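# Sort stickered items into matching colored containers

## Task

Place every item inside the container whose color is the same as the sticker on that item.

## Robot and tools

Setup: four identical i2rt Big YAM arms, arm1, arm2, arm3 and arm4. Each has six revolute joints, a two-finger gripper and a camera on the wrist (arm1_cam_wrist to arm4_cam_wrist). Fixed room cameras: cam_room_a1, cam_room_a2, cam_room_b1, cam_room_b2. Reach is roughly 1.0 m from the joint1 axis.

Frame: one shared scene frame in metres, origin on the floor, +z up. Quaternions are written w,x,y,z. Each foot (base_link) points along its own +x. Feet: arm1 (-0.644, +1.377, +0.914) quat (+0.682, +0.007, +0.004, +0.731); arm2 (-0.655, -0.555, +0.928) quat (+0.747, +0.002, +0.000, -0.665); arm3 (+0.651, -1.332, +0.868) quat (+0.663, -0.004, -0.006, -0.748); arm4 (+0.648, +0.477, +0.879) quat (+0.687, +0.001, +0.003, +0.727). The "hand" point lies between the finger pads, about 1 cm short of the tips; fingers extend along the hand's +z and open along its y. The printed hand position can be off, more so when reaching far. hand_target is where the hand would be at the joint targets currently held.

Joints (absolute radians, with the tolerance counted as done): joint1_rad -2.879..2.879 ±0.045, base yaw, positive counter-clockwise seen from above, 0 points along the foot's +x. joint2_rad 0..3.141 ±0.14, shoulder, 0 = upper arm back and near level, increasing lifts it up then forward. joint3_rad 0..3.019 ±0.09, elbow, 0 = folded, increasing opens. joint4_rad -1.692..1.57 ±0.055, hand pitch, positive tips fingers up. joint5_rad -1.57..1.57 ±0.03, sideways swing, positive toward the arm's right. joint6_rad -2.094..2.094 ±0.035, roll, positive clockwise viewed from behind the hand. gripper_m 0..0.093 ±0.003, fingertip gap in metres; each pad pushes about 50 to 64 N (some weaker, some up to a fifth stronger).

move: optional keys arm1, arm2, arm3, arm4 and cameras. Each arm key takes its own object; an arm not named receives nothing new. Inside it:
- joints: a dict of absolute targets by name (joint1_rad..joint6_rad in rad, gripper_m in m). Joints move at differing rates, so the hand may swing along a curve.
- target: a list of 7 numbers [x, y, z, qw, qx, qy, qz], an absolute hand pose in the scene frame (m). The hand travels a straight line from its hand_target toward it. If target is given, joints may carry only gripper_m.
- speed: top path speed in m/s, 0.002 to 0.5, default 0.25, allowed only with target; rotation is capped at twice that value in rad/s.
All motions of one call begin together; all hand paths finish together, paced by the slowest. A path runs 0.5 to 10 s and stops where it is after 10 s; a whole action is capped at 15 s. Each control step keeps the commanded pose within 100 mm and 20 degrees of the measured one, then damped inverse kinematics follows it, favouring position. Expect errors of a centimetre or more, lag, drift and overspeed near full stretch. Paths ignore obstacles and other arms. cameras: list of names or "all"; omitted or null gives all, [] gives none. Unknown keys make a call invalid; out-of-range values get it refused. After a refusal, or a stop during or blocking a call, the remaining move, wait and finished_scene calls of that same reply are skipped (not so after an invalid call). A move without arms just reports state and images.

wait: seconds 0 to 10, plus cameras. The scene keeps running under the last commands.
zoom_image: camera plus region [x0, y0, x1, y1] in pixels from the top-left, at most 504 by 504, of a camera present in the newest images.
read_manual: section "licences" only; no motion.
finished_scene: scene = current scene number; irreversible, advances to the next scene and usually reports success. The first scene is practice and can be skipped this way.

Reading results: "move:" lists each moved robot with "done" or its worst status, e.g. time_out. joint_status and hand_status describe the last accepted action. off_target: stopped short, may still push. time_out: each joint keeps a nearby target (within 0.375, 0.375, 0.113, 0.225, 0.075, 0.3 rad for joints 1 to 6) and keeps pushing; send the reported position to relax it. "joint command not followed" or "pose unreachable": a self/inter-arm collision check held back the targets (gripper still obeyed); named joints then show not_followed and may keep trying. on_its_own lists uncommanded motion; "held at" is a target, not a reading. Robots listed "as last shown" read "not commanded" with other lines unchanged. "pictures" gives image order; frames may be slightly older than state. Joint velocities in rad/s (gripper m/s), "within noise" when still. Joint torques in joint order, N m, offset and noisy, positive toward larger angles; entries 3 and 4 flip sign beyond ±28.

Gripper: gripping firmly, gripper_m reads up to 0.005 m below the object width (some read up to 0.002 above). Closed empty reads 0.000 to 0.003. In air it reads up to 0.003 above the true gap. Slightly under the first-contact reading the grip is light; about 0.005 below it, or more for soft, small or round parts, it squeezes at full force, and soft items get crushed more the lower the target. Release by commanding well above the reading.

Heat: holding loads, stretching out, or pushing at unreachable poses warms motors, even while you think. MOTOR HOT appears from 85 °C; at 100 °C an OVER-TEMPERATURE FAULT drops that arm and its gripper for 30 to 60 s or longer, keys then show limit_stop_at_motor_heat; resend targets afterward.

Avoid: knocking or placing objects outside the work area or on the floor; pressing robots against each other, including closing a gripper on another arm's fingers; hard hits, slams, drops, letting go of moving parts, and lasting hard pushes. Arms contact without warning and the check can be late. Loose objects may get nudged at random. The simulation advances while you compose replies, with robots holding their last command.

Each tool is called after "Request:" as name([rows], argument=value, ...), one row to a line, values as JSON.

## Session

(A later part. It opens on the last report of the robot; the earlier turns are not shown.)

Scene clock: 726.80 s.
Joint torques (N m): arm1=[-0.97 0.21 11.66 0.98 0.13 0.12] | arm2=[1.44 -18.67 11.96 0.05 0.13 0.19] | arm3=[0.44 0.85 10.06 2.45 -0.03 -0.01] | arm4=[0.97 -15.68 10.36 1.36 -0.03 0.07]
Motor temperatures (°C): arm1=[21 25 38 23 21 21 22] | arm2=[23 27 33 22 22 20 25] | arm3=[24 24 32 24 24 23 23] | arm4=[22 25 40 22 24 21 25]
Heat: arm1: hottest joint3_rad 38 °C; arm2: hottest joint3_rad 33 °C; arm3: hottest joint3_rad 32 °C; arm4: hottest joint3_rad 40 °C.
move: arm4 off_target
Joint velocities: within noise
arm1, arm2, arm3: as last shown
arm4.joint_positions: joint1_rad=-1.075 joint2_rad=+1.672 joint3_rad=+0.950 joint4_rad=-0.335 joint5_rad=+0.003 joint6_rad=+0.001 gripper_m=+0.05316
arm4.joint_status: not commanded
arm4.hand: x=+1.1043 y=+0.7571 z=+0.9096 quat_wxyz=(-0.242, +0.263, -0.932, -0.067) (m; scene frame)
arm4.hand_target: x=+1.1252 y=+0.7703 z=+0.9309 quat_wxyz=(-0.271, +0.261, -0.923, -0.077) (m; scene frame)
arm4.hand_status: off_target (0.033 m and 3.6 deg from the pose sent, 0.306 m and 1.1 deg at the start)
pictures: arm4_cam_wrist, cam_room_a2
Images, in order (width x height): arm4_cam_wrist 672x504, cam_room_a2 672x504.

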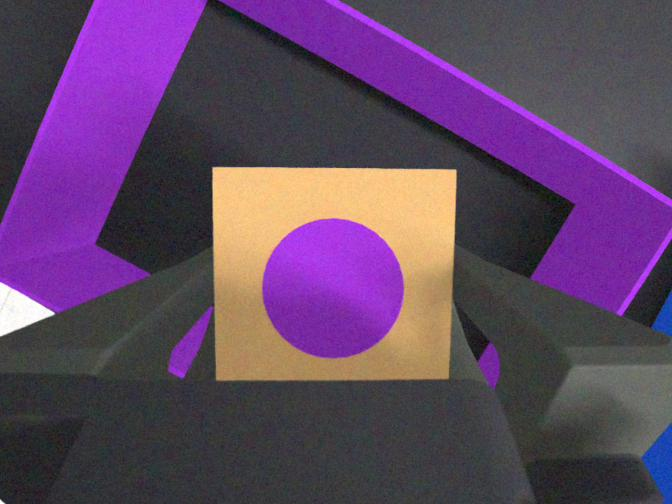

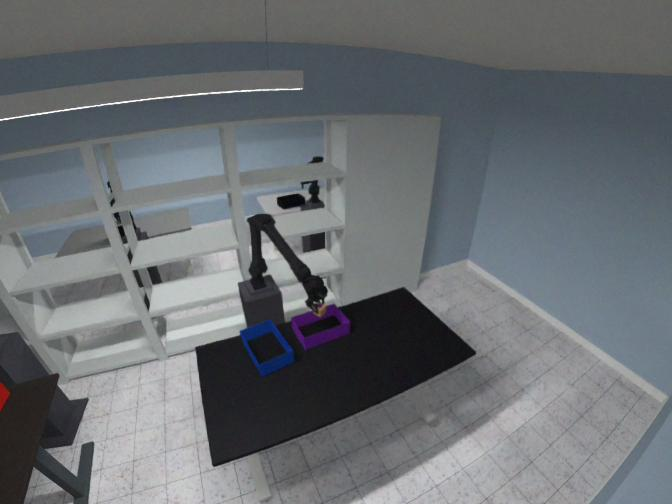

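Request:
move(arm4={"target": [1.120, 0.768, 0.79, 0.2709, -0.2609, 0.9234, 0.0765], "speed": 0.15}, cameras=["arm4_cam_wrist", "cam_room_a2"])

Request:
zoom_image(camera="cam_room_a2", region=[280, 280, 370, 360])

Scene clock: 738.70 s.
Joint torques (N m): arm1=[-0.44 0.38 11.58 1.09 0.09 0.11] | arm2=[1.44 -18.49 11.9 0.06 0.13 0.19] | arm3=[0.62 0.79 10.04 2.44 -0.03 -0.01] | arm4=[0.79 -16.56 5.05 1.62 0.01 0.06]
Motor temperatures (°C): arm1=[21 25 38 23 21 21 22] | arm2=[23 27 33 22 22 20 25] | arm3=[24 24 32 24 24 23 23] | arm4=[22 25 40 22 24 21 26]
Heat: arm1: hottest joint3_rad 38 °C; arm2: hottest joint3_rad 33 °C; arm3: hottest joint3_rad 32 °C; arm4: hottest joint3_rad 40 °C.
move: arm4 done
Joint velocities: within noise
arm1: as last shown
arm2.joint_positions: joint1_rad=-1.220 joint2_rad=+1.860 joint3_rad=+1.187 joint4_rad=-0.926 joint5_rad=-0.003 joint6_rad=+1.442 gripper_m=+0.04414
arm2.joint_status: not commanded
arm2.hand: x=-1.0894 y=-0.7748 z=+0.9168 quat_wxyz=(+0.013, -0.883, +0.468, -0.010) (m; scene frame)
arm2.hand_target: x=-1.1029 y=-0.7862 z=+0.9303 quat_wxyz=(+0.000, -0.883, +0.470, +0.000) (m; scene frame)
arm2.hand_status: not commanded
arm3.joint_positions: joint1_rad=-1.590 joint2_rad=+0.406 joint3_rad=+0.792 joint4_rad=-0.616 joint5_rad=+0.001 joint6_rad=-0.005 gripper_m=+0.09401
arm3.joint_status: not commanded
arm3.hand: x=+0.3595 y=-1.2842 z=+1.2970 quat_wxyz=(+0.040, -0.782, +0.057, +0.619) (m; scene frame)
arm3.hand_target: x=+0.3614 y=-1.2814 z=+1.3070 quat_wxyz=(+0.042, -0.773, +0.062, +0.630) (m; scene frame)
arm3.hand_status: not commanded
arm4.joint_positions: joint1_rad=-1.075 joint2_rad=+1.959 joint3_rad=+0.918 joint4_rad=+0.042 joint5_rad=+0.003 joint6_rad=+0.001 gripper_m=+0.05316
arm4.joint_status: not commanded
arm4.hand: x=+1.1200 y=+0.7667 z=+0.7949 quat_wxyz=(-0.269, +0.261, -0.924, -0.074) (m; scene frame)
arm4.hand_target: x=+1.1199 y=+0.7681 z=+0.7902 quat_wxyz=(-0.271, +0.261, -0.923, -0.077) (m; scene frame)
arm4.hand_status: done (0.005 m and 0.3 deg from the pose sent, 0.121 m and 3.6 deg at the start)
pictures: arm4_cam_wrist, cam_room_a2
Images, in order (width x height): arm4_cam_wrist 672x504, cam_room_a2 672x504.

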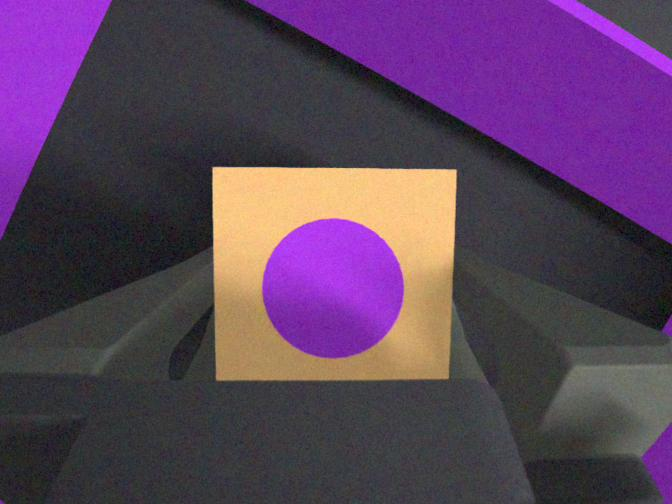

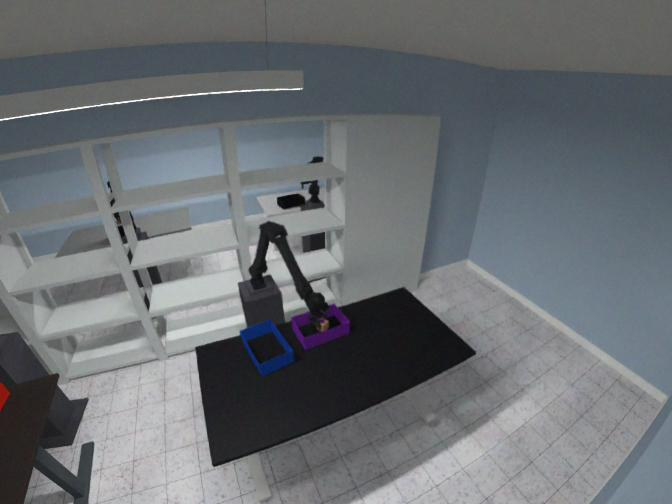

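Scaled by 5.600.

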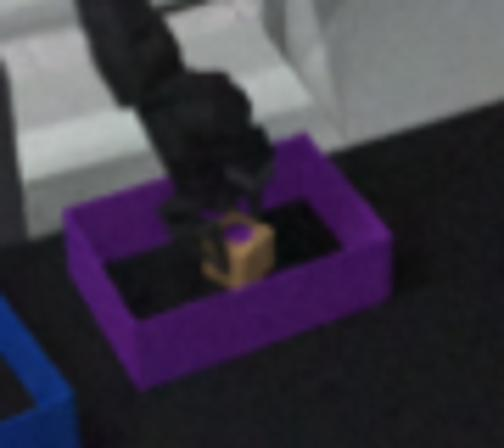

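Request:
move(arm4={"target": [1.118, 0.766, 0.757, 0.2709, -0.2609, 0.9234, 0.0765], "speed": 0.06}, cameras=["arm4_cam_wrist", "cam_room_a2"])

Request:
zoom_image(camera="cam_room_a2", region=[280, 280, 370, 360])

Scene clock: 743.50 s.
Joint torques (N m): arm1=[-1.38 0.26 11.66 0.99 0.09 0.07] | arm2=[1.38 -18.61 11.96 0.05 0.13 0.19] | arm3=[0.5 0.79 10.06 2.44 -0.03 -0.01] | arm4=[1.03 -16.03 4.34 1.5 0 0.05]
Motor temperatures (°C): arm1=[21 25 38 23 21 21 22] | arm2=[23 27 34 22 22 20 25] | arm3=[24 24 32 24 24 23 23] | arm4=[22 25 39 22 24 21 26]
Heat: arm1: hottest joint3_rad 38 °C; arm2: hottest joint3_rad 34 °C; arm3: hottest joint3_rad 32 °C; arm4: hottest joint3_rad 39 °C.
move: arm4 done
Joint velocities: within noise
arm1, arm2, arm3: as last shown
arm4.joint_positions: joint1_rad=-1.075 joint2_rad=+2.034 joint3_rad=+0.918 joint4_rad=+0.125 joint5_rad=+0.003 joint6_rad=+0.001 gripper_m=+0.05316
arm4.joint_status: not commanded
arm4.hand: x=+1.1199 y=+0.7666 z=+0.7658 quat_wxyz=(-0.273, +0.260, -0.923, -0.075) (m; scene frame)
arm4.hand_target: x=+1.1177 y=+0.7660 z=+0.7571 quat_wxyz=(-0.271, +0.261, -0.923, -0.076) (m; scene frame)
arm4.hand_status: done (0.009 m and 0.2 deg from the pose sent, 0.038 m and 0.3 deg at the start)
pictures: arm4_cam_wrist, cam_room_a2
Images, in order (width x height): arm4_cam_wrist 672x504, cam_room_a2 672x504.

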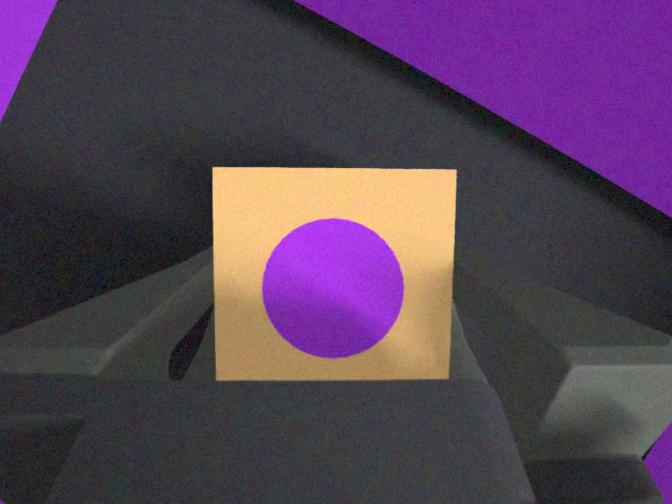

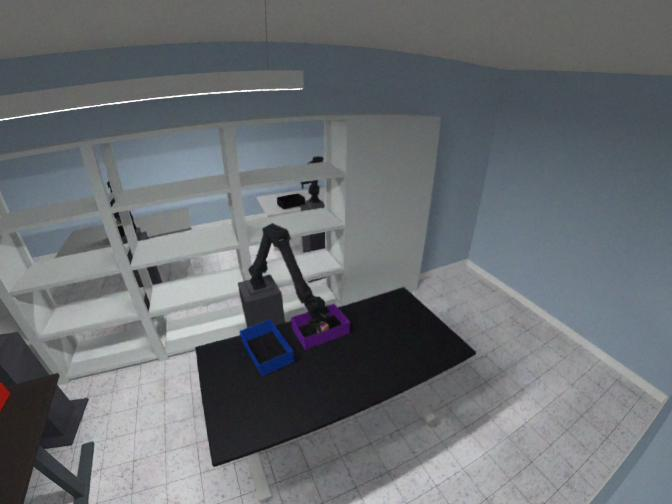

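Scaled by 5.600.

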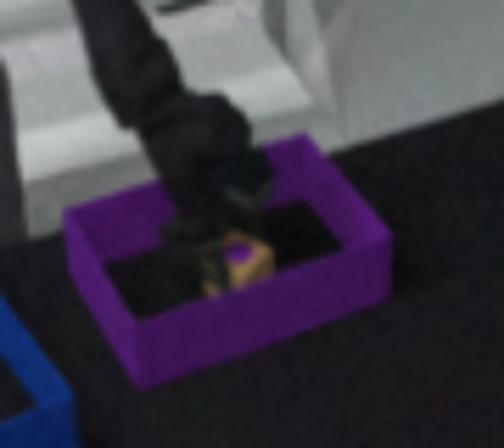

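Request:
move(arm4={"target": [1.116, 0.766, 0.738, 0.2709, -0.2609, 0.9234, 0.0765], "speed": 0.06}, cameras=["cam_room_a2"])

Request:
zoom_image(camera="cam_room_a2", region=[280, 280, 370, 360])

Scene clock: 747.03 s.
Joint torques (N m): arm1=[-0.62 0.21 11.86 0.99 0.09 0.11] | arm2=[1.38 -18.61 11.95 0.08 0.13 0.19] | arm3=[0.5 0.67 10 2.45 -0.03 0] | arm4=[0.73 -14.86 4.11 1.4 0.05 0.09]
Motor temperatures (°C): arm1=[21 25 38 23 21 21 22] | arm2=[23 27 34 22 22 20 25] | arm3=[24 24 32 24 24 23 23] | arm4=[22 25 38 22 24 21 26]
Heat: arm1: hottest joint3_rad 38 °C; arm2: hottest joint3_rad 34 °C; arm3: hottest joint3_rad 32 °C; arm4: hottest joint3_rad 38 °C.
move: arm4 off_target
Joint velocities: within noise
arm1.joint_positions: joint1_rad=-2.245 joint2_rad=+0.746 joint3_rad=+0.761 joint4_rad=-0.964 joint5_rad=+0.000 joint6_rad=+0.007 gripper_m=+0.08497
arm1.joint_status: not commanded
arm1.hand: x=-0.3813 y=+1.1971 z=+1.1524 quat_wxyz=(-0.284, -0.287, -0.910, +0.091) (m; scene frame)
arm1.hand_target: x=-0.3801 y=+1.2001 z=+1.1499 quat_wxyz=(-0.278, -0.286, -0.913, +0.087) (m; scene frame)
arm1.hand_status: not commanded
arm2, arm3: as last shown
arm4.joint_positions: joint1_rad=-1.075 joint2_rad=+2.071 joint3_rad=+0.918 joint4_rad=+0.174 joint5_rad=+0.003 joint6_rad=+0.001 gripper_m=+0.05316
arm4.joint_status: not commanded
arm4.hand: x=+1.1206 y=+0.7671 z=+0.7527 quat_wxyz=(-0.278, +0.260, -0.921, -0.077) (m; scene frame)
arm4.hand_target: x=+1.1156 y=+0.7658 z=+0.7384 quat_wxyz=(-0.271, +0.261, -0.923, -0.076) (m; scene frame)
arm4.hand_status: off_target (0.015 m and 0.9 deg from the pose sent, 0.028 m and 0.3 deg at the start)
pictures: cam_room_a2
Images, in order (width x height): cam_room_a2 672x504.

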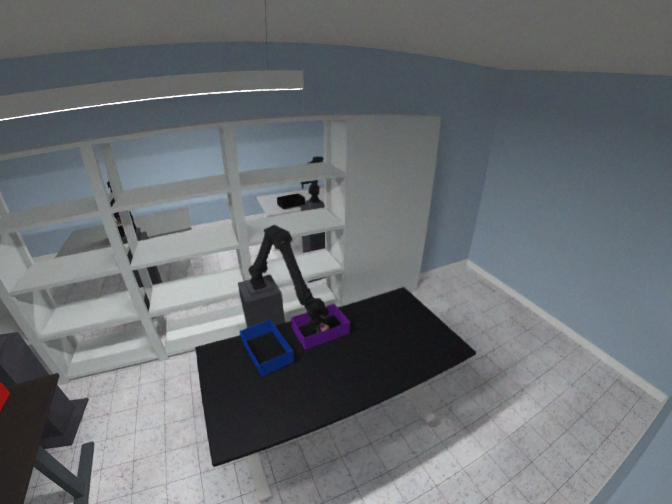

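Scaled by 5.600.

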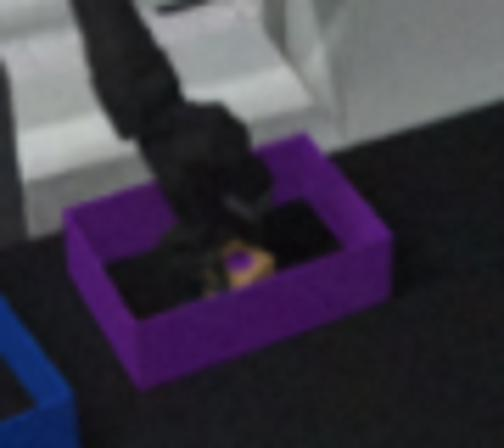

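Request:
move(arm4={"target": [1.115, 0.766, 0.722, 0.2709, -0.2609, 0.9234, 0.0765], "speed": 0.05}, cameras=["cam_room_a2", "arm4_cam_wrist"])

Request:
zoom_image(camera="cam_room_a2", region=[280, 280, 370, 360])

Scene clock: 751.03 s.
Joint torques (N m): arm1=[-0.79 0.56 11.54 0.81 0.12 0.1] | arm2=[1.44 -18.61 11.93 0.08 0.14 0.19] | arm3=[0.44 0.67 10.04 2.5 -0.04 -0.01] | arm4=[0.91 -12.92 4.33 1.17 0.07 0.07]
Motor temperatures (°C): arm1=[21 25 38 23 21 21 22] | arm2=[23 27 34 22 22 20 25] | arm3=[24 24 32 24 24 23 23] | arm4=[22 25 37 22 24 21 26]
Heat: arm1: hottest joint3_rad 38 °C; arm2: hottest joint3_rad 34 °C; arm3: hottest joint3_rad 32 °C; arm4: hottest joint3_rad 37 °C.
move: arm4 off_target
Joint velocities: within noise
arm1, arm2, arm3: as last shown
arm4.joint_positions: joint1_rad=-1.075 joint2_rad=+2.082 joint3_rad=+0.918 joint4_rad=+0.218 joint5_rad=+0.003 joint6_rad=+0.001 gripper_m=+0.05316
arm4.joint_status: not commanded
arm4.hand: x=+1.1258 y=+0.7703 z=+0.7530 quat_wxyz=(-0.294, +0.259, -0.917, -0.081) (m; scene frame)
arm4.hand_target: x=+1.1136 y=+0.7652 z=+0.7236 quat_wxyz=(-0.271, +0.261, -0.923, -0.076) (m; scene frame)
arm4.hand_status: off_target (0.033 m and 2.8 deg from the pose sent, 0.031 m and 0.9 deg at the start)
pictures: arm4_cam_wrist, cam_room_a2
Images, in order (width x height): arm4_cam_wrist 672x504, cam_room_a2 672x504.

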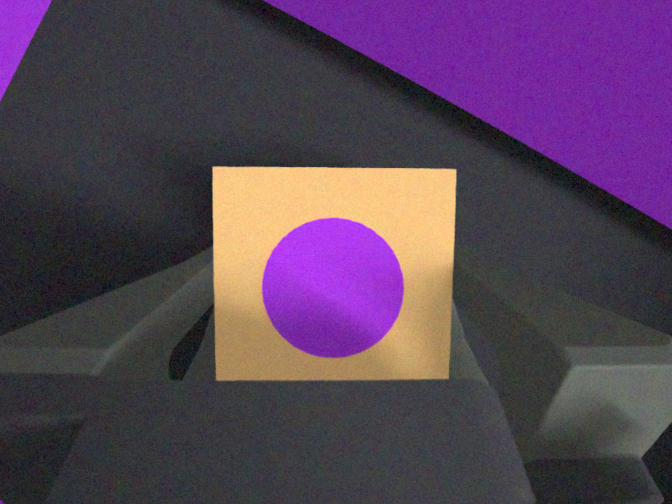

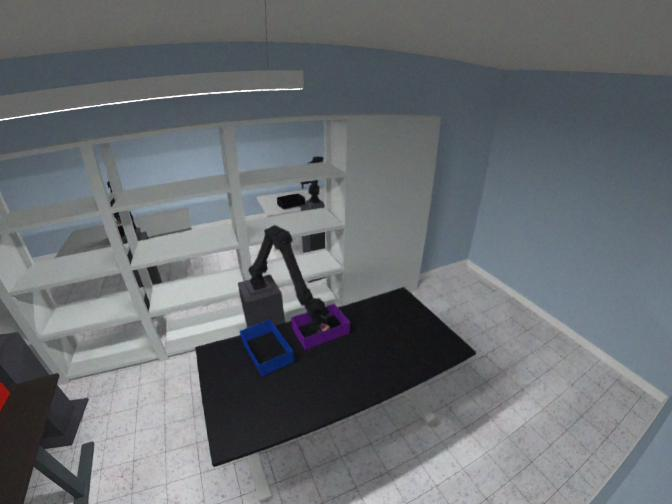

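Scaled by 5.600.

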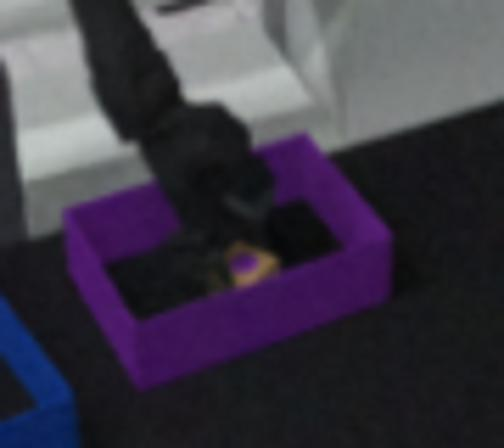

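Request:
move(arm4={"joints": {"gripper_m": 0.08}}, cameras=[])

Request:
move(arm4={"target": [1.08, 0.745, 0.95, 0.2709, -0.2609, 0.9234, 0.0765], "speed": 0.25}, cameras=["cam_room_a2", "arm4_cam_wrist"])

Request:
zoom_image(camera="cam_room_a2", region=[280, 280, 370, 360])

Scene clock: 758.80 s.
Joint torques (N m): arm1=[-0.97 0.62 11.55 0.99 0.05 0.11] | arm2=[1.44 -18.61 11.93 0.08 0.13 0.2] | arm3=[0.44 0.73 10.03 2.5 -0.04 -0.01] | arm4=[1.08 -15.68 4.16 1.17 0.02 0.1]
Motor temperatures (°C): arm1=[21 25 38 23 21 21 22] | arm2=[23 27 34 22 22 20 25] | arm3=[24 24 32 24 24 23 23] | arm4=[22 24 35 22 24 21 26]
Heat: arm1: hottest joint3_rad 38 °C; arm2: hottest joint3_rad 34 °C; arm3: hottest joint3_rad 32 °C; arm4: hottest joint3_rad 35 °C.
move: arm4 done
Joint velocities: within noise
arm1, arm2, arm3: as last shown
arm4.joint_positions: joint1_rad=-1.075 joint2_rad=+2.113 joint3_rad=+0.919 joint4_rad=+0.222 joint5_rad=+0.004 joint6_rad=+0.000 gripper_m=+0.07992
arm4.joint_status: all done
arm4.hand: x=+1.1199 y=+0.7666 z=+0.7375 quat_wxyz=(-0.282, +0.260, -0.920, -0.078) (m; scene frame)
arm4.hand_target: x=+1.1138 y=+0.7651 z=+0.7238 quat_wxyz=(-0.271, +0.261, -0.923, -0.076) (m; scene frame)
arm4.hand_status: not commanded
pictures: none
No camera images: "cameras" was empty.

Scene clock: 760.37 s.
Joint torques (N m): arm1=[-0.91 0.62 11.77 0.94 0.1 0.11] | arm2=[1.55 -18.49 11.92 0.09 0.12 0.2] | arm3=[0.56 0.73 10.06 2.48 -0.04 0] | arm4=[1.2 -12.34 8.8 0.51 0.07 0.11]
Motor temperatures (°C): arm1=[21 25 38 23 21 21 22] | arm2=[23 27 34 22 22 20 25] | arm3=[24 24 32 24 24 23 23] | arm4=[22 24 35 22 24 21 26]
Heat: arm1: hottest joint3_rad 38 °C; arm2: hottest joint3_rad 34 °C; arm3: hottest joint3_rad 32 °C; arm4: hottest joint3_rad 35 °C.
move: arm4 done
Joint velocities: within noise
arm1, arm2, arm3: as last shown
arm4.joint_positions: joint1_rad=-1.075 joint2_rad=+1.513 joint3_rad=+0.848 joint4_rad=-0.329 joint5_rad=+0.004 joint6_rad=+0.000 gripper_m=+0.07992
arm4.joint_status: not commanded
arm4.hand: x=+1.0768 y=+0.7401 z=+0.9469 quat_wxyz=(-0.272, +0.261, -0.923, -0.075) (m; scene frame)
arm4.hand_target: x=+1.0800 y=+0.7449 z=+0.9501 quat_wxyz=(-0.271, +0.261, -0.923, -0.077) (m; scene frame)
arm4.hand_status: done (0.007 m and 0.2 deg from the pose sent, 0.217 m and 1.3 deg at the start)
pictures: arm4_cam_wrist, cam_room_a2
Images, in order (width x height): arm4_cam_wrist 672x504, cam_room_a2 672x504.

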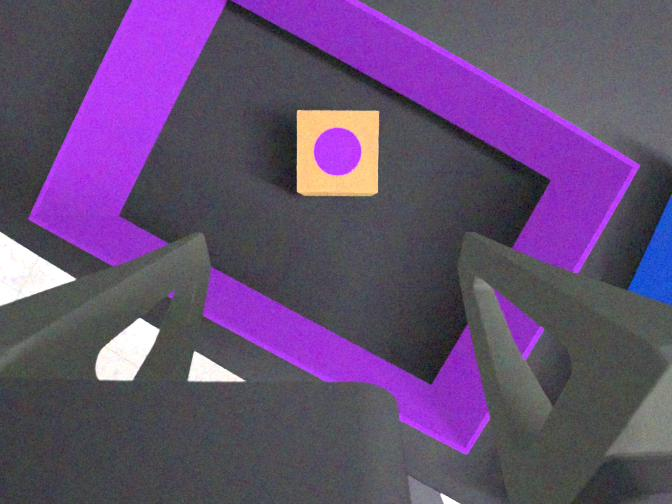

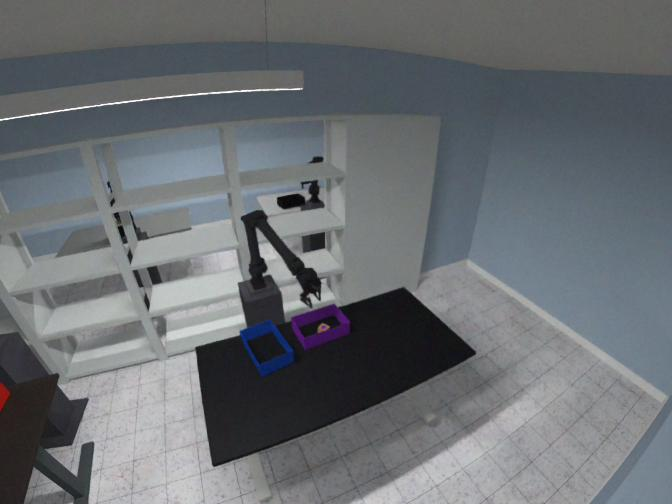

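Scaled by 5.600.

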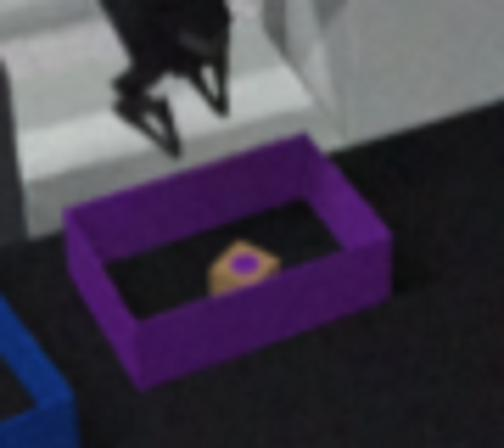

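Request:
move(arm2={"joints": {"joint1_rad": 0.0, "joint2_rad": 0.75, "joint3_rad": 0.77, "joint4_rad": -1.29, "joint5_rad": 0, "joint6_rad": 0}}, arm4={"joints": {"joint1_rad": 0.0, "joint2_rad": 0.75, "joint3_rad": 0.77, "joint4_rad": -1.0, "joint5_rad": 0, "joint6_rad": 0, "gripper_m": 0.093}}, cameras=["arm2_cam_wrist"])

Request:
move(arm2={"joints": {"joint1_rad": 2.125}}, arm4={"joints": {"joint1_rad": 1.2}}, cameras=["arm2_cam_wrist", "cam_room_b1", "cam_room_b2", "cam_room_a2"])

Scene clock: 782.73 s.
Joint torques (N m): arm1=[-0.97 0.09 11.67 0.92 0.04 0.06] | arm2=[0.97 -3.31 10.5 0.94 0.05 -0.07] | arm3=[0.56 0.73 10.06 2.48 -0.04 0.01] | arm4=[0.85 -2.78 9.78 0.55 0.08 0.05]
Motor temperatures (°C): arm1=[21 25 38 23 21 21 22] | arm2=[23 27 34 22 22 20 25] | arm3=[24 24 32 24 24 23 23] | arm4=[22 24 37 22 24 21 25]
Heat: arm1: hottest joint3_rad 38 °C; arm2: hottest joint3_rad 34 °C; arm3: hottest joint3_rad 32 °C; arm4: hottest joint3_rad 37 °C.
move: arm2 done; arm4 done
Joint velocities: within noise
arm1, arm3: as last shown
arm2.joint_positions: joint1_rad=-0.004 joint2_rad=+0.751 joint3_rad=+0.783 joint4_rad=-1.279 joint5_rad=-0.001 joint6_rad=+0.014 gripper_m=+0.04414
arm2.joint_status: all done
arm2.hand: x=-0.6273 y=-0.8059 z=+1.1454 quat_wxyz=(-0.122, -0.663, -0.732, +0.105) (m; scene frame)
arm2.hand_target: x=-0.6273 y=-0.8001 z=+1.1384 quat_wxyz=(-0.111, -0.657, -0.739, +0.098) (m; scene frame)
arm2.hand_status: not commanded
arm4.joint_positions: joint1_rad=-0.003 joint2_rad=+0.749 joint3_rad=+0.763 joint4_rad=-0.989 joint5_rad=-0.001 joint6_rad=+0.000 gripper_m=+0.09290
arm4.joint_status: all done
arm4.hand: x=+0.6327 y=+0.7885 z=+1.1182 quat_wxyz=(-0.199, +0.694, -0.658, -0.214) (m; scene frame)
arm4.hand_target: x=+0.6319 y=+0.7875 z=+1.1198 quat_wxyz=(-0.197, +0.695, -0.658, -0.212) (m; scene frame)
arm4.hand_status: not commanded
pictures: arm2_cam_wrist
Images, in order (width x height): arm2_cam_wrist 672x504.

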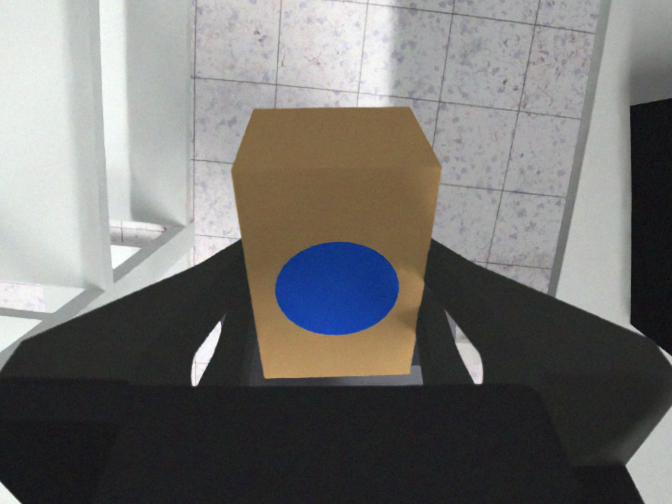

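Scene clock: 784.77 s.
Joint torques (N m): arm1=[-0.62 0.26 11.62 0.91 0.12 0.11] | arm2=[1.14 -3.25 10.52 0.96 0.08 -0.04] | arm3=[0.5 0.79 10.03 2.45 -0.04 0] | arm4=[1.03 -2.78 9.8 0.51 0.09 0.06]
Motor temperatures (°C): arm1=[21 25 38 23 21 21 22] | arm2=[23 27 34 22 22 20 25] | arm3=[24 24 32 24 24 23 23] | arm4=[22 24 37 22 24 21 25]
Heat: arm1: hottest joint3_rad 38 °C; arm2: hottest joint3_rad 34 °C; arm3: hottest joint3_rad 32 °C; arm4: hottest joint3_rad 37 °C.
move: arm2 done; arm4 done
Joint velocities: within noise
arm1, arm3: as last shown
arm2.joint_positions: joint1_rad=+2.121 joint2_rad=+0.751 joint3_rad=+0.783 joint4_rad=-1.279 joint5_rad=-0.002 joint6_rad=+0.011 gripper_m=+0.04411
arm2.joint_status: all done
arm2.hand: x=-0.4579 y=-0.4003 z=+1.1470 quat_wxyz=(-0.154, +0.318, -0.934, -0.056) (m; scene frame)
arm2.hand_target: x=-0.4628 y=-0.4035 z=+1.1400 quat_wxyz=(-0.143, +0.326, -0.933, -0.051) (m; scene frame)
arm2.hand_status: not commanded
arm4.joint_positions: joint1_rad=+1.197 joint2_rad=+0.749 joint3_rad=+0.763 joint4_rad=-0.989 joint5_rad=-0.001 joint6_rad=+0.000 gripper_m=+0.09291
arm4.joint_status: all done
arm4.hand: x=+0.3538 y=+0.5755 z=+1.1203 quat_wxyz=(-0.044, +0.943, -0.151, -0.292) (m; scene frame)
arm4.hand_target: x=+0.3545 y=+0.5745 z=+1.1218 quat_wxyz=(-0.044, +0.944, -0.150, -0.289) (m; scene frame)
arm4.hand_status: not commanded
pictures: arm2_cam_wrist, cam_room_a2, cam_room_b1, cam_room_b2
Images, in order (width x height): arm2_cam_wrist 672x504, cam_room_a2 672x504, cam_room_b1 672x504, cam_room_b2 672x504.

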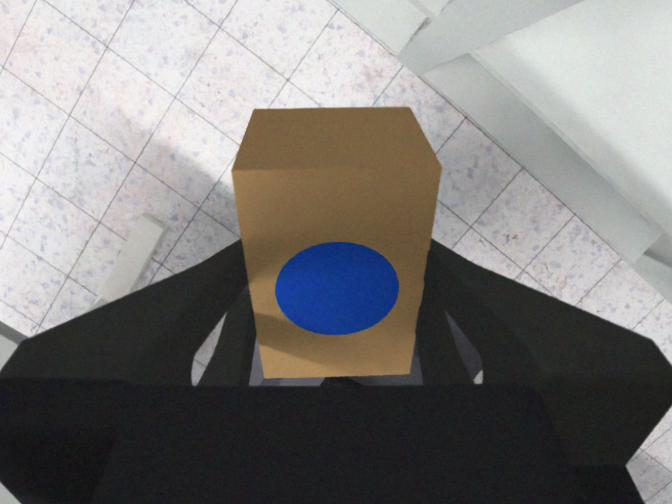

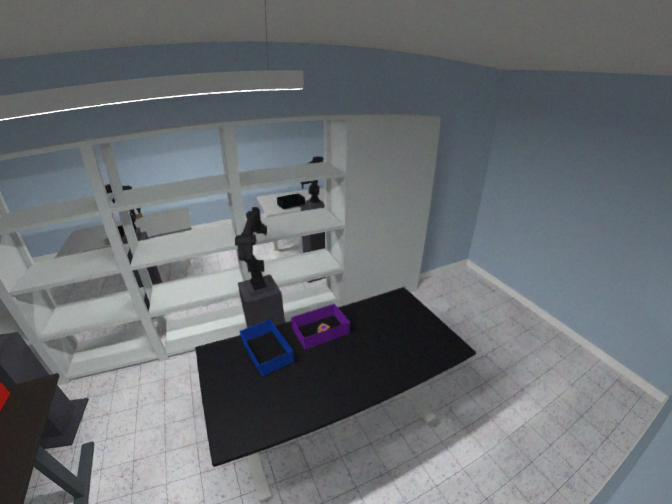

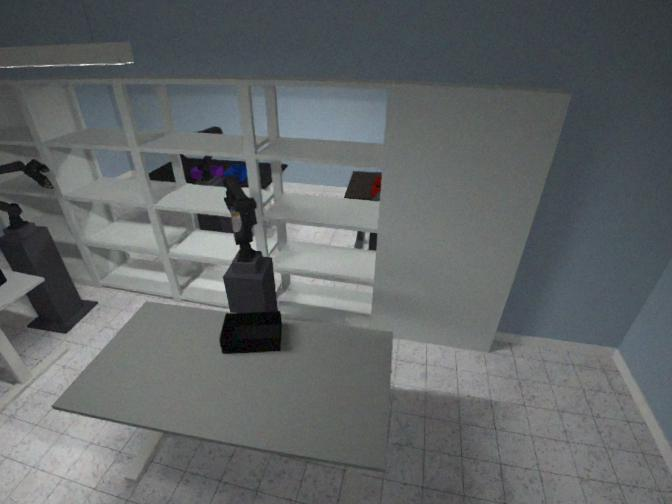

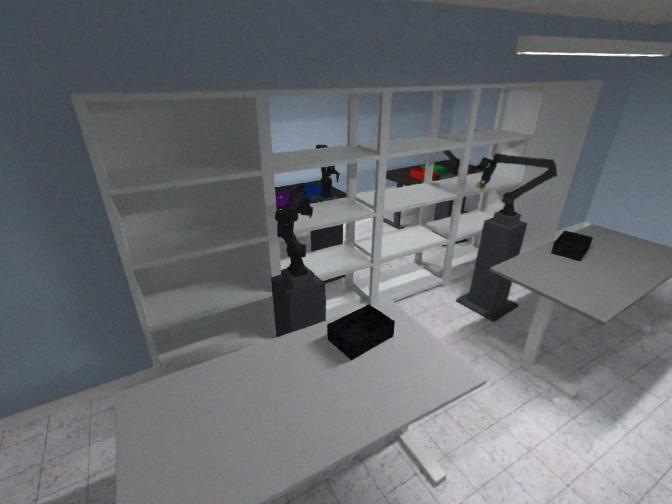

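Request:
move(arm2={"target": [-0.0435, -0.0706, 1.10, 0.1275, -0.3258, 0.9357, 0.0444], "speed": 0.25}, cameras=["arm2_cam_wrist", "cam_room_a2", "cam_room_b1"])

Scene clock: 791.47 s.
Joint torques (N m): arm1=[-0.67 -0.15 11.62 0.87 0.13 0.07] | arm2=[1.03 -24.47 16.75 0.76 0.14 -0.03] | arm3=[0.56 0.79 10.06 2.47 -0.04 0] | arm4=[1.03 -2.37 9.88 0.46 0.1 0.04]
Motor temperatures (°C): arm1=[21 24 38 23 21 21 22] | arm2=[23 27 34 22 22 20 25] | arm3=[24 24 32 24 24 23 23] | arm4=[22 24 37 22 24 21 25]
Heat: arm1: hottest joint3_rad 38 °C; arm2: hottest joint3_rad 34 °C; arm3: hottest joint3_rad 32 °C; arm4: hottest joint3_rad 37 °C.
move: arm2 off_target
Joint velocities: within noise
arm1, arm4: as last shown
arm2.joint_positions: joint1_rad=+2.121 joint2_rad=+2.314 joint3_rad=+2.429 joint4_rad=-1.430 joint5_rad=-0.001 joint6_rad=+0.011 gripper_m=+0.04411
arm2.joint_status: not commanded
arm2.hand: x=-0.0508 y=-0.0795 z=+1.0998 quat_wxyz=(-0.121, +0.320, -0.939, -0.044) (m; scene frame)
arm2.hand_target: x=-0.0441 y=-0.0711 z=+1.1000 quat_wxyz=(-0.129, +0.326, -0.936, -0.045) (m; scene frame)
arm2.hand_status: off_target (0.012 m and 1.1 deg from the pose sent, 0.532 m and 3.4 deg at the start)
arm3.joint_positions: joint1_rad=-1.590 joint2_rad=+0.406 joint3_rad=+0.792 joint4_rad=-0.616 joint5_rad=+0.001 joint6_rad=-0.005 gripper_m=+0.09401
arm3.joint_status: not commanded
arm3.hand: x=+0.3595 y=-1.2842 z=+1.2970 quat_wxyz=(+0.040, -0.782, +0.057, +0.619) (m; scene frame)
arm3.hand_target: x=+0.3614 y=-1.2814 z=+1.3070 quat_wxyz=(+0.042, -0.773, +0.062, +0.630) (m; scene frame)
arm3.hand_status: not commanded
pictures: arm2_cam_wrist, cam_room_a2, cam_room_b1
Images, in order (width x height): arm2_cam_wrist 672x504, cam_room_a2 672x504, cam_room_b1 672x504.

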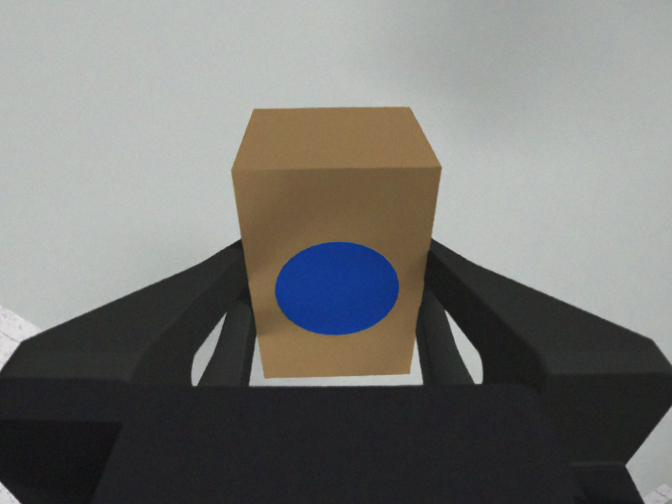

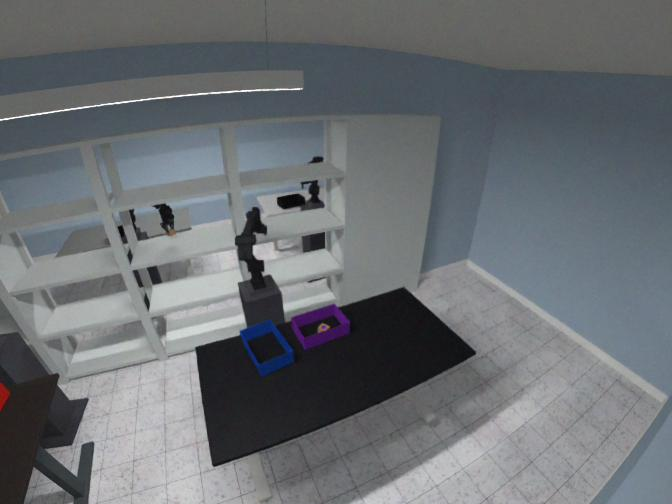

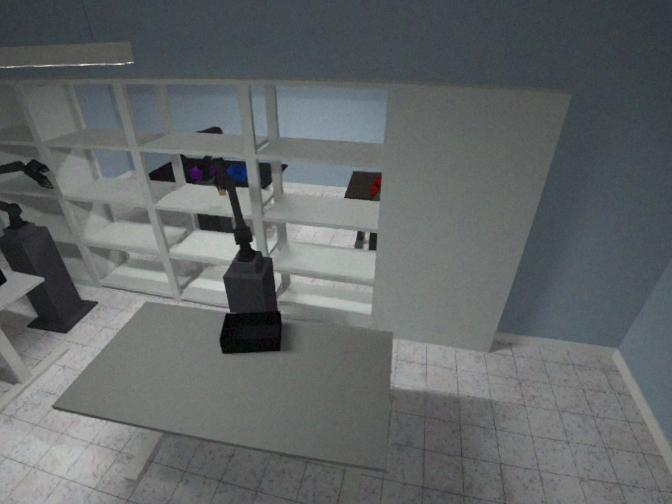

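Request:
move(arm2={"target": [-0.0415, -0.068, 1.045, 0.1275, -0.3258, 0.9357, 0.0444], "speed": 0.1}, cameras=["arm2_cam_wrist", "cam_room_a2", "cam_room_b1"])

Request:
zoom_image(camera="cam_room_a2", region=[130, 190, 210, 260])

Request:
zoom_image(camera="cam_room_b1", region=[180, 150, 260, 220])

Scene clock: 796.63 s.
Joint torques (N m): arm1=[-1.32 -0.21 11.88 0.96 0.11 0.11] | arm2=[1.2 -24.88 10.92 2 0.13 -0.03] | arm3=[0.62 0.91 10.04 2.45 -0.03 0] | arm4=[0.97 -3.08 9.85 0.55 0.11 0.08]
Motor temperatures (°C): arm1=[21 24 38 23 21 21 22] | arm2=[23 27 35 22 22 20 25] | arm3=[24 24 32 24 24 23 23] | arm4=[22 24 37 22 24 21 25]
Heat: arm1: hottest joint3_rad 38 °C; arm2: hottest joint3_rad 35 °C; arm3: hottest joint3_rad 32 °C; arm4: hottest joint3_rad 37 °C.
move: arm2 off_target
Joint velocities: within noise
arm1, arm3, arm4: as last shown
arm2.joint_positions: joint1_rad=+2.121 joint2_rad=+2.316 joint3_rad=+2.355 joint4_rad=-1.317 joint5_rad=-0.001 joint6_rad=+0.011 gripper_m=+0.04411
arm2.joint_status: not commanded
arm2.hand: x=-0.0419 y=-0.0724 z=+1.0726 quat_wxyz=(-0.138, +0.319, -0.936, -0.050) (m; scene frame)
arm2.hand_target: x=-0.0423 y=-0.0687 z=+1.0454 quat_wxyz=(-0.127, +0.326, -0.936, -0.044) (m; scene frame)
arm2.hand_status: off_target (0.028 m and 1.6 deg from the pose sent, 0.057 m and 1.1 deg at the start)
pictures: arm2_cam_wrist, cam_room_a2, cam_room_b1
Images, in order (width x height): arm2_cam_wrist 672x504, cam_room_a2 672x504, cam_room_b1 672x504.

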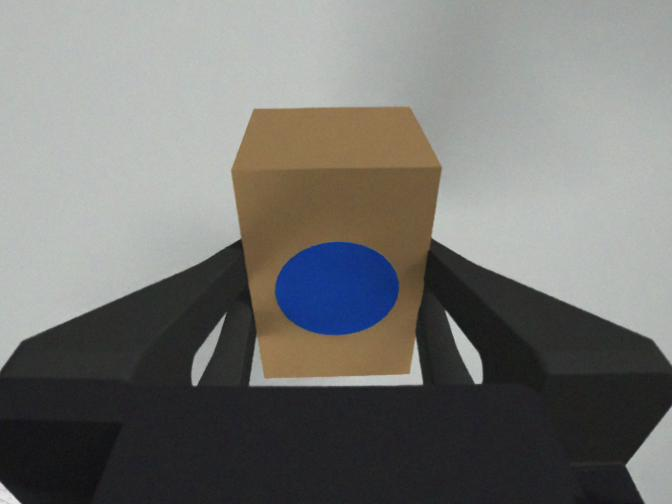

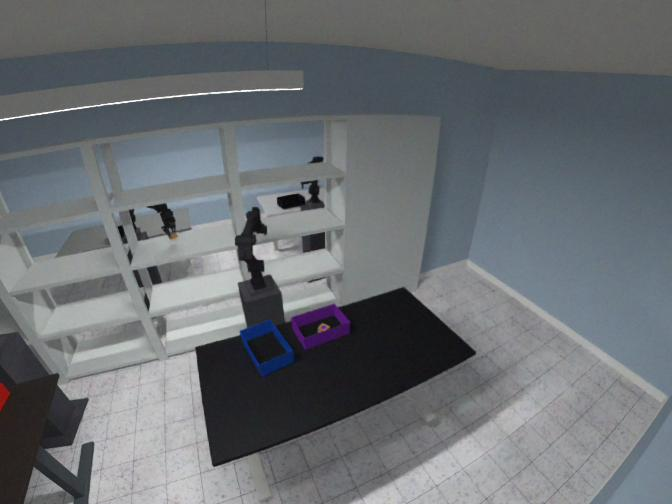

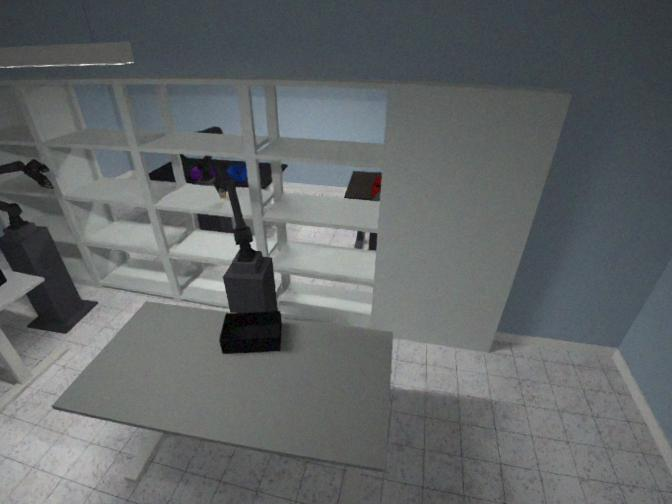

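Scaled by 6.300.

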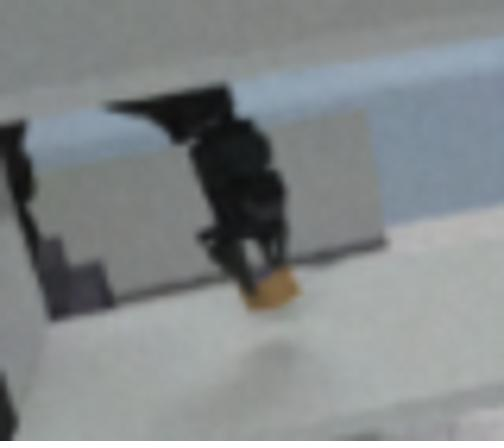

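Scaled by 6.300.

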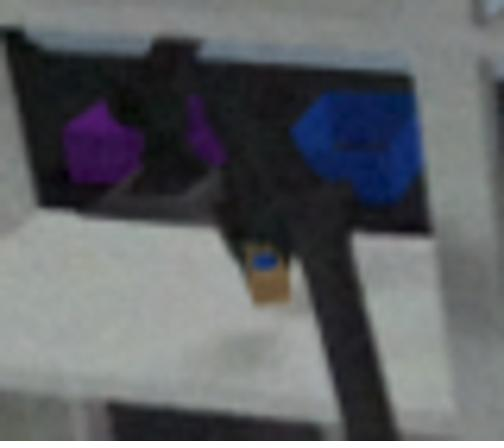

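Request:
move(arm2={"target": [-0.0415, -0.068, 1.02, 0.1275, -0.3258, 0.9357, 0.0444], "speed": 0.08}, cameras=["cam_room_a2", "cam_room_b1"])

Request:
zoom_image(camera="cam_room_a2", region=[150, 210, 200, 250])

Request:
move(arm2={"target": [-0.0415, -0.068, 1.005, 0.1275, -0.3258, 0.9357, 0.0444], "speed": 0.05}, cameras=["cam_room_a2", "cam_room_b1"])

Request:
zoom_image(camera="cam_room_a2", region=[150, 210, 200, 250])

Scene clock: 802.27 s.
Joint torques (N m): arm1=[-0.67 0.32 11.75 0.69 0.08 0.1] | arm2=[0.97 -24.7 10.58 1.99 0.12 -0.03] | arm3=[0.67 0.79 10.03 2.45 -0.03 -0.01] | arm4=[1.2 -2.49 9.89 0.54 0.07 0.04]
Motor temperatures (°C): arm1=[21 24 38 23 21 21 22] | arm2=[23 28 35 22 22 20 26] | arm3=[24 24 32 24 24 23 23] | arm4=[22 24 38 22 24 21 25]
Heat: arm1: hottest joint3_rad 38 °C; arm2: hottest joint3_rad 35 °C; arm3: hottest joint3_rad 32 °C; arm4: hottest joint3_rad 38 °C.
move: arm2 off_target
Joint velocities: within noise
arm1.joint_positions: joint1_rad=-2.245 joint2_rad=+0.746 joint3_rad=+0.761 joint4_rad=-0.964 joint5_rad=+0.000 joint6_rad=+0.007 gripper_m=+0.08497
arm1.joint_status: not commanded
arm1.hand: x=-0.3813 y=+1.1971 z=+1.1524 quat_wxyz=(-0.284, -0.287, -0.910, +0.091) (m; scene frame)
arm1.hand_target: x=-0.3801 y=+1.2001 z=+1.1499 quat_wxyz=(-0.278, -0.286, -0.913, +0.087) (m; scene frame)
arm1.hand_status: not commanded
arm2.joint_positions: joint1_rad=+2.121 joint2_rad=+2.316 joint3_rad=+2.298 joint4_rad=-1.254 joint5_rad=-0.001 joint6_rad=+0.011 gripper_m=+0.04411
arm2.joint_status: not commanded
arm2.hand: x=-0.0405 y=-0.0713 z=+1.0513 quat_wxyz=(-0.141, +0.319, -0.936, -0.051) (m; scene frame)
arm2.hand_target: x=-0.0424 y=-0.0688 z=+1.0205 quat_wxyz=(-0.127, +0.326, -0.936, -0.044) (m; scene frame)
arm2.hand_status: off_target (0.032 m and 1.9 deg from the pose sent, 0.053 m and 1.6 deg at the start)
arm3, arm4: as last shown
pictures: cam_room_a2, cam_room_b1
Images, in order (width x height): cam_room_a2 672x504, cam_room_b1 672x504.

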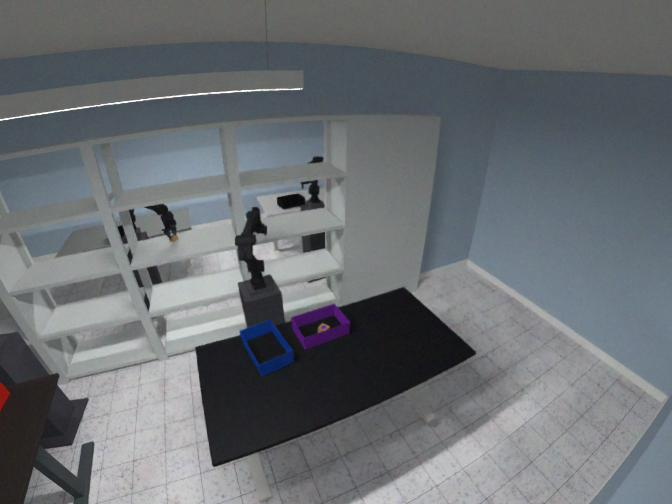

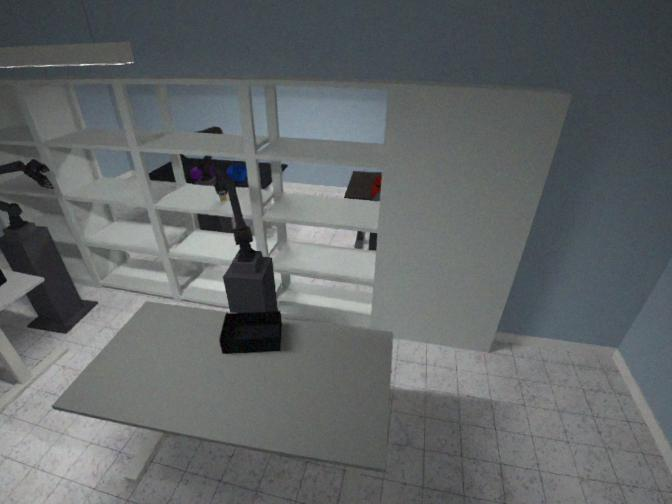

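Scaled by 10.080.

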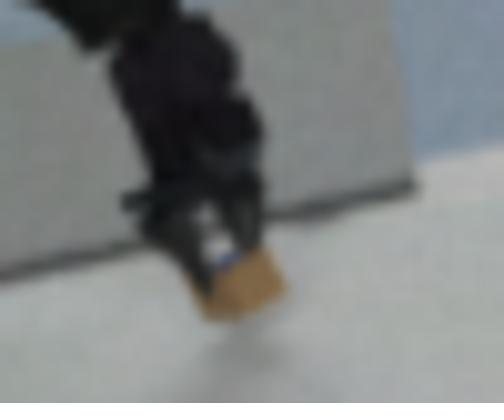

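Scene clock: 803.23 s.
Joint torques (N m): arm1=[-0.79 0.26 11.73 0.85 0.08 0.07] | arm2=[1.08 -24.29 10.45 2.06 0.13 -0.03] | arm3=[0.56 0.79 10.02 2.45 -0.04 0] | arm4=[1.14 -2.84 9.88 0.54 0.1 0.07]
Motor temperatures (°C): arm1=[21 24 38 23 21 21 22] | arm2=[23 28 35 22 22 20 26] | arm3=[24 24 32 24 24 23 23] | arm4=[22 24 38 22 24 21 25]
Heat: arm1: hottest joint3_rad 38 °C; arm2: hottest joint3_rad 35 °C; arm3: hottest joint3_rad 32 °C; arm4: hottest joint3_rad 38 °C.
move: arm2 off_target
Joint velocities: within noise
arm1, arm3, arm4: as last shown
arm2.joint_positions: joint1_rad=+2.121 joint2_rad=+2.316 joint3_rad=+2.268 joint4_rad=-1.219 joint5_rad=-0.001 joint6_rad=+0.011 gripper_m=+0.04411
arm2.joint_status: not commanded
arm2.hand: x=-0.0398 y=-0.0707 z=+1.0402 quat_wxyz=(-0.144, +0.318, -0.936, -0.052) (m; scene frame)
arm2.hand_target: x=-0.0425 y=-0.0689 z=+1.0058 quat_wxyz=(-0.128, +0.326, -0.936, -0.045) (m; scene frame)
arm2.hand_status: off_target (0.035 m and 2.2 deg from the pose sent, 0.046 m and 1.9 deg at the start)
pictures: cam_room_a2, cam_room_b1
Images, in order (width x height): cam_room_a2 672x504, cam_room_b1 672x504.

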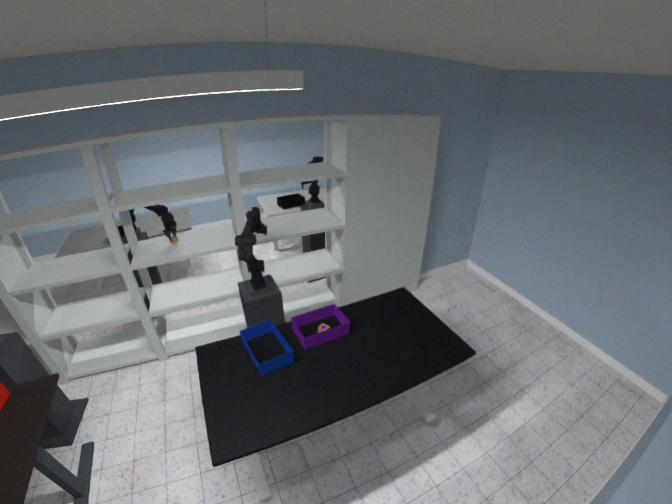

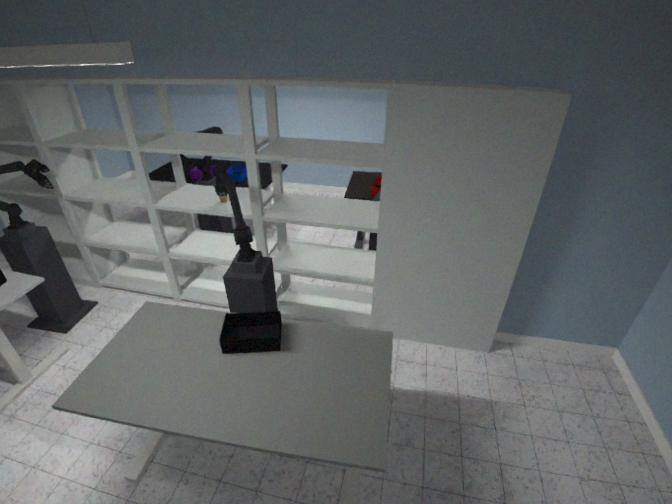

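Scaled by 10.080.

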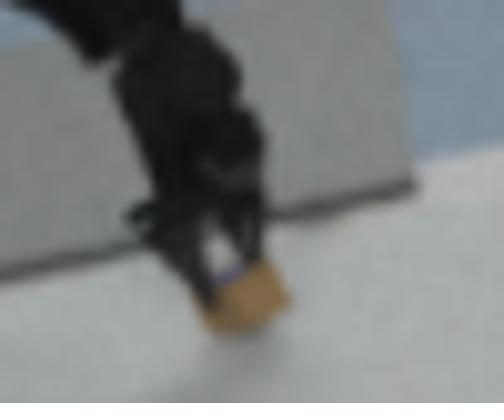

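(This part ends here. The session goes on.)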